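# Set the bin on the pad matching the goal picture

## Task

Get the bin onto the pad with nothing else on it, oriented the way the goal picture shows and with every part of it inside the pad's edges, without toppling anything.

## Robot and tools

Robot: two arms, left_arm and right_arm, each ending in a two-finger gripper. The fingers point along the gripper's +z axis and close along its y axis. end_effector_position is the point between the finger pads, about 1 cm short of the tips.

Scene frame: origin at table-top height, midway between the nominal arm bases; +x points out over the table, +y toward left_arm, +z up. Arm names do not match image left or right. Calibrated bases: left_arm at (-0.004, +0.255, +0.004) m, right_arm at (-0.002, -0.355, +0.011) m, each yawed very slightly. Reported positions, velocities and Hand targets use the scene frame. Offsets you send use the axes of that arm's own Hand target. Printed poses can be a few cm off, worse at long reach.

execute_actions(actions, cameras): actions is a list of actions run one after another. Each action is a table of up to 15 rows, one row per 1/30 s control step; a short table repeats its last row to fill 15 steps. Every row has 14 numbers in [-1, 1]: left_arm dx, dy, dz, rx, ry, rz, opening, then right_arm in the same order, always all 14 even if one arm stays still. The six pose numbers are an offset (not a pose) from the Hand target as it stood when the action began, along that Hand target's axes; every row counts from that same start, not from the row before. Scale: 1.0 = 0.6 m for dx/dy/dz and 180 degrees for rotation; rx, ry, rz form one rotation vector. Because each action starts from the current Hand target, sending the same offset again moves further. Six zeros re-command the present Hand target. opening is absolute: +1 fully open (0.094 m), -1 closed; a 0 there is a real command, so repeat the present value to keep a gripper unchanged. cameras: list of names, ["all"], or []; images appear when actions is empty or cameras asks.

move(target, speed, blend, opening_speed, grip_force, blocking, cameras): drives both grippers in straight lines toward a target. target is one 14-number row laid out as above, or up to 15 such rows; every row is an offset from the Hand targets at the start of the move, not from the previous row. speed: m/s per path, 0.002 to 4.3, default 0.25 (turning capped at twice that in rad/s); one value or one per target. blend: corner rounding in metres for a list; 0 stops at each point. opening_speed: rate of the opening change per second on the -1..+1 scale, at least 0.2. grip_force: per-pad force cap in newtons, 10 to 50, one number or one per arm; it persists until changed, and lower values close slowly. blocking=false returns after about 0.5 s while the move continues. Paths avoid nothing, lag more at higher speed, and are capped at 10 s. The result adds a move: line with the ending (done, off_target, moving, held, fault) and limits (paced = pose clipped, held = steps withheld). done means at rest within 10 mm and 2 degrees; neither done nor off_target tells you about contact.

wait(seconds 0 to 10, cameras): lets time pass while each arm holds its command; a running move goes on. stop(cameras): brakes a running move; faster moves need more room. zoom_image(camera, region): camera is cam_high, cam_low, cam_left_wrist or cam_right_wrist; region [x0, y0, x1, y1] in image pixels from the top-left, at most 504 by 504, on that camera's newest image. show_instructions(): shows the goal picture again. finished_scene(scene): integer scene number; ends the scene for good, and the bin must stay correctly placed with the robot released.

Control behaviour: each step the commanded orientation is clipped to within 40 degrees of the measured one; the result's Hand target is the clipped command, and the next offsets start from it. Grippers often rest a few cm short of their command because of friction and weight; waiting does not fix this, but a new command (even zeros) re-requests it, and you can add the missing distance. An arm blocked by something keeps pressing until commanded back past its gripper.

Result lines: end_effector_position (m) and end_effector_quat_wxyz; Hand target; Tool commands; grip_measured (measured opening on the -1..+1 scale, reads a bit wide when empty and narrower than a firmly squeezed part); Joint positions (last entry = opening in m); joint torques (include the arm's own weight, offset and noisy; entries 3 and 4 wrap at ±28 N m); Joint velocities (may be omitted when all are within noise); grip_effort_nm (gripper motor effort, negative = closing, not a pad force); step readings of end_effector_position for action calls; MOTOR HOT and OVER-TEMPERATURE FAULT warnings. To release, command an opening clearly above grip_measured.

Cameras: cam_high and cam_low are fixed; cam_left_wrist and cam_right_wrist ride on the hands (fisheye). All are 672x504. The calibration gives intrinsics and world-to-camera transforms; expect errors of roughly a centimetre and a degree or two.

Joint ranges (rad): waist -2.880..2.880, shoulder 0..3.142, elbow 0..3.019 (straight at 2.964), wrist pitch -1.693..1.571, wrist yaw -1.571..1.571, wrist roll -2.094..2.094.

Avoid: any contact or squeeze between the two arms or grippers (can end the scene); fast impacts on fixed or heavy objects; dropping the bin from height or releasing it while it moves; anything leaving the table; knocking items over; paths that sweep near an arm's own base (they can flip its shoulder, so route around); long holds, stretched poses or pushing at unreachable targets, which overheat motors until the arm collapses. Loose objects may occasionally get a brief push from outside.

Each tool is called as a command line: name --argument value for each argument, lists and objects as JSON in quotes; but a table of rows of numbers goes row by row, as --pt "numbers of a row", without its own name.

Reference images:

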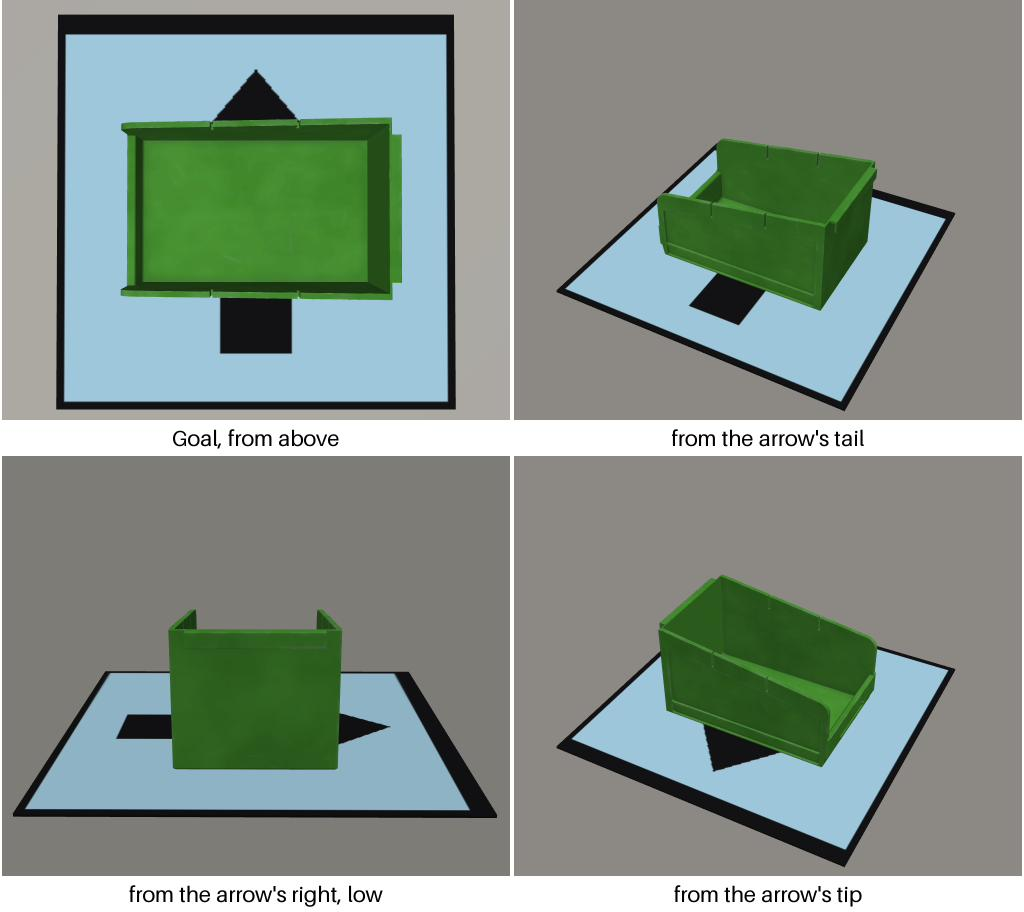

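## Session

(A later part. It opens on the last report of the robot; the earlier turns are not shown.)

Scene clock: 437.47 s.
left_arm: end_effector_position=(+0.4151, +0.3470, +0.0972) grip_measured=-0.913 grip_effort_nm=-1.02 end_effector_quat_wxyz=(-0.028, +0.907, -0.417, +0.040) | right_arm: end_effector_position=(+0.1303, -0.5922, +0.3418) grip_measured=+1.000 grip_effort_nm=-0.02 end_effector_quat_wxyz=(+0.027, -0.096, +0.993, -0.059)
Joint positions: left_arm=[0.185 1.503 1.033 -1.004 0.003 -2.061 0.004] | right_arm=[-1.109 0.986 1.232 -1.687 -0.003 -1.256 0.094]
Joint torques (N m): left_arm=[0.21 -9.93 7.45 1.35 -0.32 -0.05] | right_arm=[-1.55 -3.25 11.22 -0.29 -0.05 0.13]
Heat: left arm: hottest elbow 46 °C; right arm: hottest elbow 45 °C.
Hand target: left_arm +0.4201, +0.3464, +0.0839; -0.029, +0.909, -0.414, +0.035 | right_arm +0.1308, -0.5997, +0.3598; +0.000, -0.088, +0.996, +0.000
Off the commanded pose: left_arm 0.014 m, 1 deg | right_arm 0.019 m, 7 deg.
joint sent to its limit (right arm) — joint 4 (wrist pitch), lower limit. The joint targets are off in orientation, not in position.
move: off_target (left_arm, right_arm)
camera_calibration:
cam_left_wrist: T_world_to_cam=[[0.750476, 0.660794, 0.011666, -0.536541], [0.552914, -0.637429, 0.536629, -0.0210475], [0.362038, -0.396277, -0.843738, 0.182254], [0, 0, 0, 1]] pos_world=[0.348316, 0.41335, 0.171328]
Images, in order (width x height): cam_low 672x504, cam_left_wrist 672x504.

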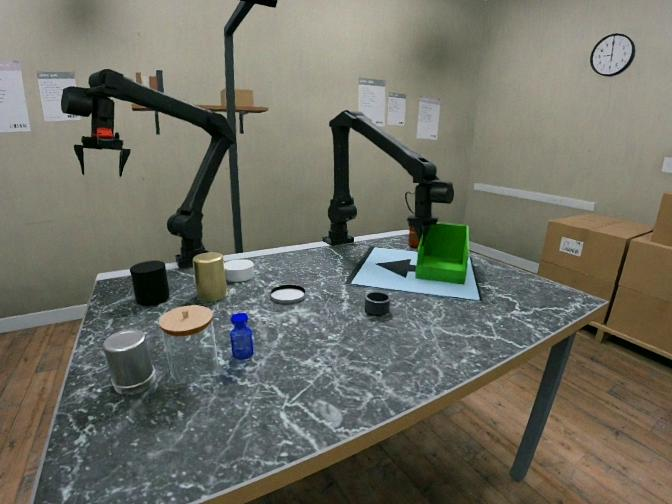

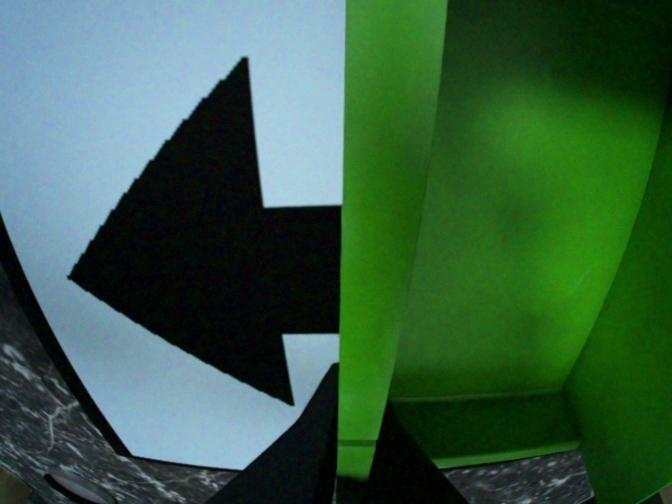

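move --pt "0 0 0 0 0 0 -0.3 0 0 0 0 0 0 1" --speed 0.03 --opening_speed 0.4 --cameras '["cam_left_wrist","cam_low","cam_high"]'

zoom_image --camera "cam_low" --region '[380, 200, 500, 310]'

zoom_image --camera "cam_high" --region '[260, 60, 480, 260]'

Scene clock: 442.93 s.
left_arm: end_effector_position=(+0.4173, +0.3480, +0.0917) grip_measured=-0.304 grip_effort_nm=0.14 end_effector_quat_wxyz=(-0.030, +0.907, -0.417, +0.039) | right_arm: end_effector_position=(+0.1303, -0.5922, +0.3418) grip_measured=+1.000 grip_effort_nm=-0.02 end_effector_quat_wxyz=(+0.027, -0.096, +0.993, -0.059)
Joint positions: left_arm=[0.184 1.515 1.031 -0.988 -0.001 -2.061 0.033] | right_arm=[-1.109 0.986 1.232 -1.687 -0.003 -1.256 0.094]
Joint torques (N m): left_arm=[0.21 -11.16 7.62 0.81 -0.17 -0.05] | right_arm=[-1.55 -3.31 11.18 -0.27 -0.05 0.11]
Heat: left arm: hottest elbow 46 °C; right arm: hottest elbow 45 °C.
Hand target: left_arm +0.4203, +0.3465, +0.0839; -0.029, +0.909, -0.414, +0.036 | right_arm +0.1308, -0.5997, +0.3598; +0.000, -0.088, +0.996, +0.000
Off the commanded pose: left_arm 0.009 m, 1 deg | right_arm 0.019 m, 7 deg.
joint sent to its limit (right arm) — joint 4 (wrist pitch), lower limit. The joint targets are off in orientation, not in position.
move: off_target (right_arm)
camera_calibration:
cam_left_wrist: T_world_to_cam=[[0.750457, 0.660763, 0.0143505, -0.539155], [0.553012, -0.639674, 0.53385, -0.0177231], [0.361928, -0.392695, -0.845458, 0.176272], [0, 0, 0, 1]] pos_world=[0.350617, 0.414138, 0.166229]
Images, in order (width x height): cam_high 672x504, cam_low 672x504, cam_left_wrist 672x504.

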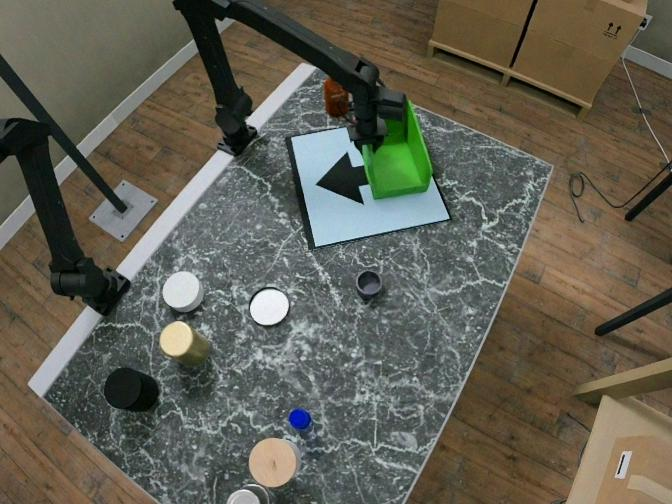

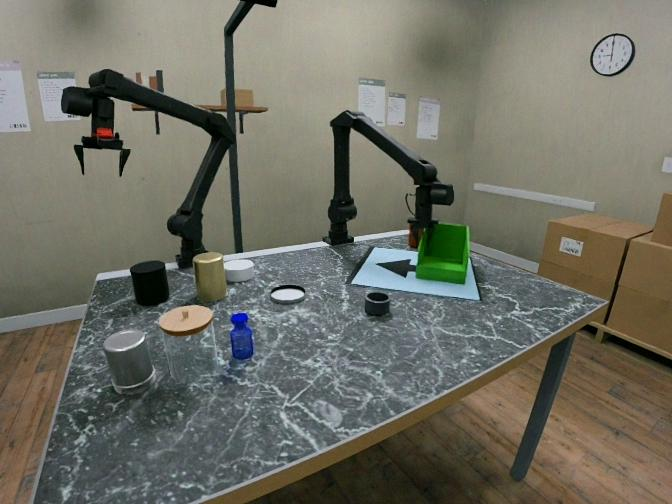

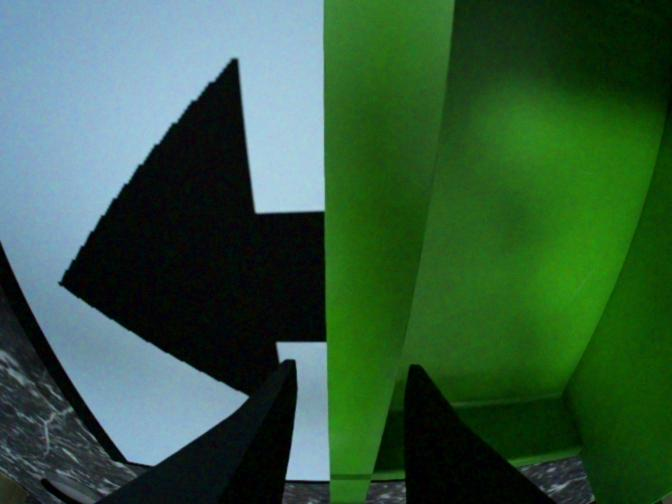

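Scaled by 4.200 from the camera's 672x504 image, which has a finer 960x720 frame.

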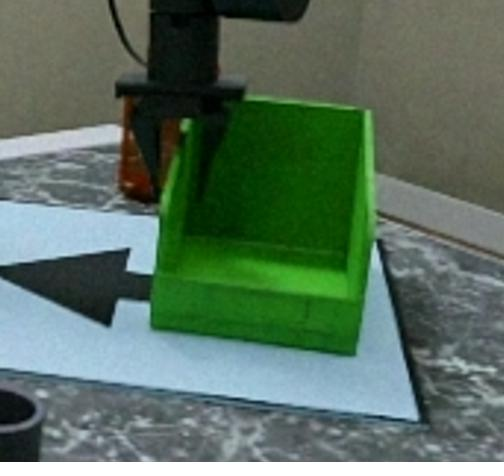

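Scaled by 2.291 from the camera's 672x504 image, which has a finer 960x720 frame.

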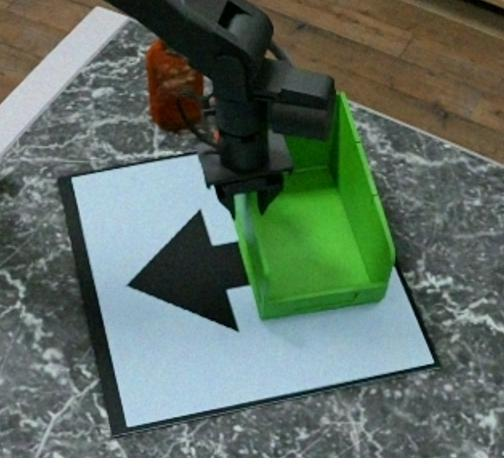

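move --pt "0 0 -0.12 0 0 0 -0.3 0 0 0 0 0 0 1" --pt "0 0 -0.35 0 0 0 0 0 0 0 0 0 0 1" --speed '[0.06,0.2]' --blend '[0.01,0]' --cameras '["all"]'

zoom_image --camera "cam_high" --region '[260, 60, 480, 260]'

zoom_image --camera "cam_low" --region '[340, 200, 500, 310]'

Scene clock: 449.17 s.
left_arm: end_effector_position=(+0.3935, +0.3428, +0.2739) grip_measured=-0.003 grip_effort_nm=0.14 end_effector_quat_wxyz=(-0.018, +0.908, -0.417, +0.022) | right_arm: end_effector_position=(+0.1303, -0.5922, +0.3418) grip_measured=+1.000 grip_effort_nm=-0.02 end_effector_quat_wxyz=(+0.027, -0.096, +0.993, -0.059)
Joint positions: left_arm=[0.184 1.365 1.371 -1.521 -0.002 -2.062 0.047] | right_arm=[-1.109 0.986 1.232 -1.687 -0.003 -1.256 0.094]
Joint torques (N m): left_arm=[0.03 -11.75 12.25 -0.12 -0.14 -0.07] | right_arm=[-1.44 -3.37 11.17 -0.31 -0.03 0.11]
Heat: left arm: hottest elbow 46 °C; right arm: hottest elbow 45 °C.
Hand target: left_arm +0.4016, +0.3414, +0.2930; -0.029, +0.909, -0.414, +0.035 | right_arm +0.1308, -0.5997, +0.3598; +0.000, -0.088, +0.996, +0.000
Off the commanded pose: left_arm 0.021 m, 2 deg | right_arm 0.019 m, 7 deg.
joint sent to its limit (right arm) — joint 4 (wrist pitch), lower limit. The joint targets are off in orientation, not in position.
move: off_target (left_arm, right_arm); target 2's new opening was sent with left_arm's hand 0.021 m and 2 deg from that target
camera_calibration:
cam_left_wrist: T_world_to_cam=[[0.749777, 0.661307, -0.0225105, -0.510186], [0.57522, -0.634604, 0.516138, -0.110622], [0.327041, -0.399937, -0.856209, 0.355988], [0, 0, 0, 1]] pos_world=[0.329735, 0.409562, 0.350412]
cam_right_wrist: T_world_to_cam=[[0.183859, -0.981482, 0.0537504, -0.619362], [-0.882449, -0.140726, 0.448866, -0.0824098], [-0.43299, -0.12996, -0.891981, 0.395087], [0, 0, 0, 1]] pos_world=[0.212222, -0.568144, 0.422692]

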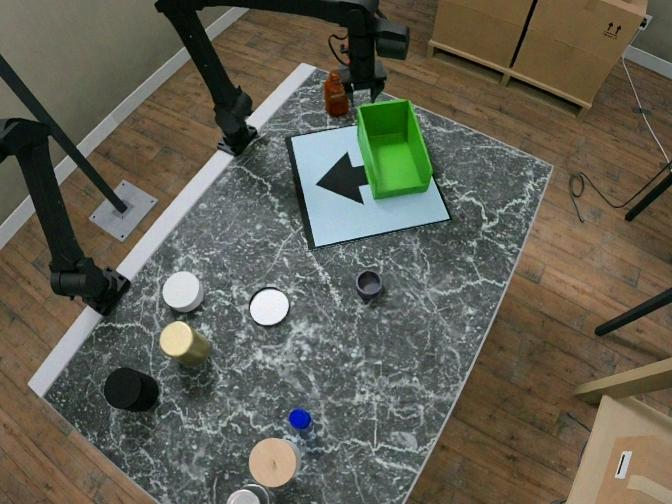

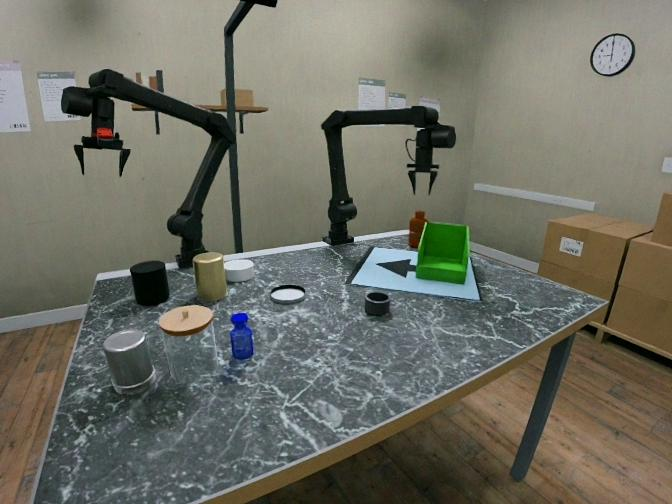

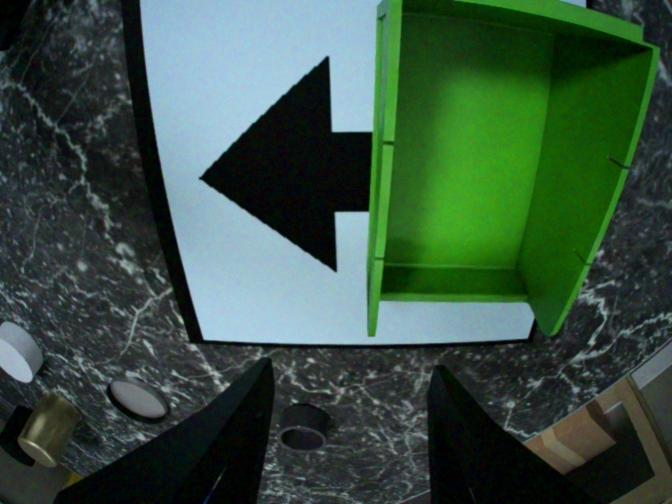

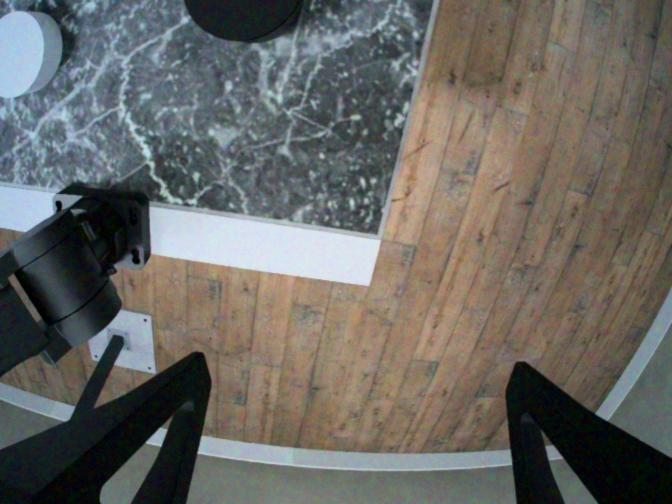

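Scaled by 2.291 from the camera's 672x504 image, which has a finer 960x720 frame.

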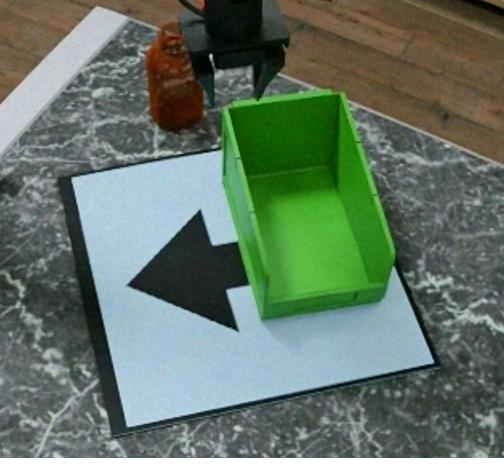

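Scaled by 3.150 from the camera's 672x504 image, which has a finer 960x720 frame.

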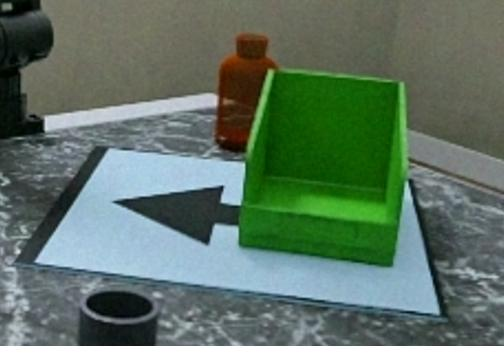

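zoom_image --camera "cam_left_wrist" --region '[340, 0, 672, 360]'

Scaled by 1.400 from the camera's 672x504 image, which has a finer 960x720 frame.

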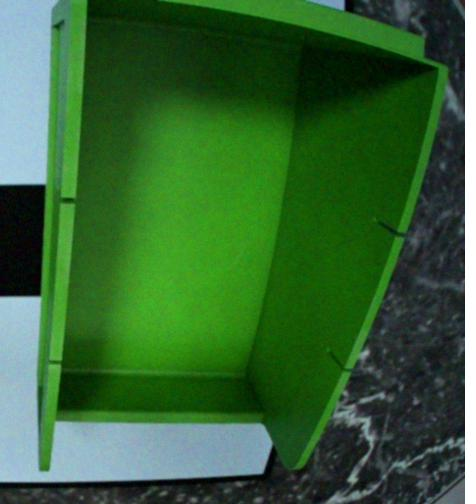

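finished_scene --scene 1

The scene is finished: the task was done.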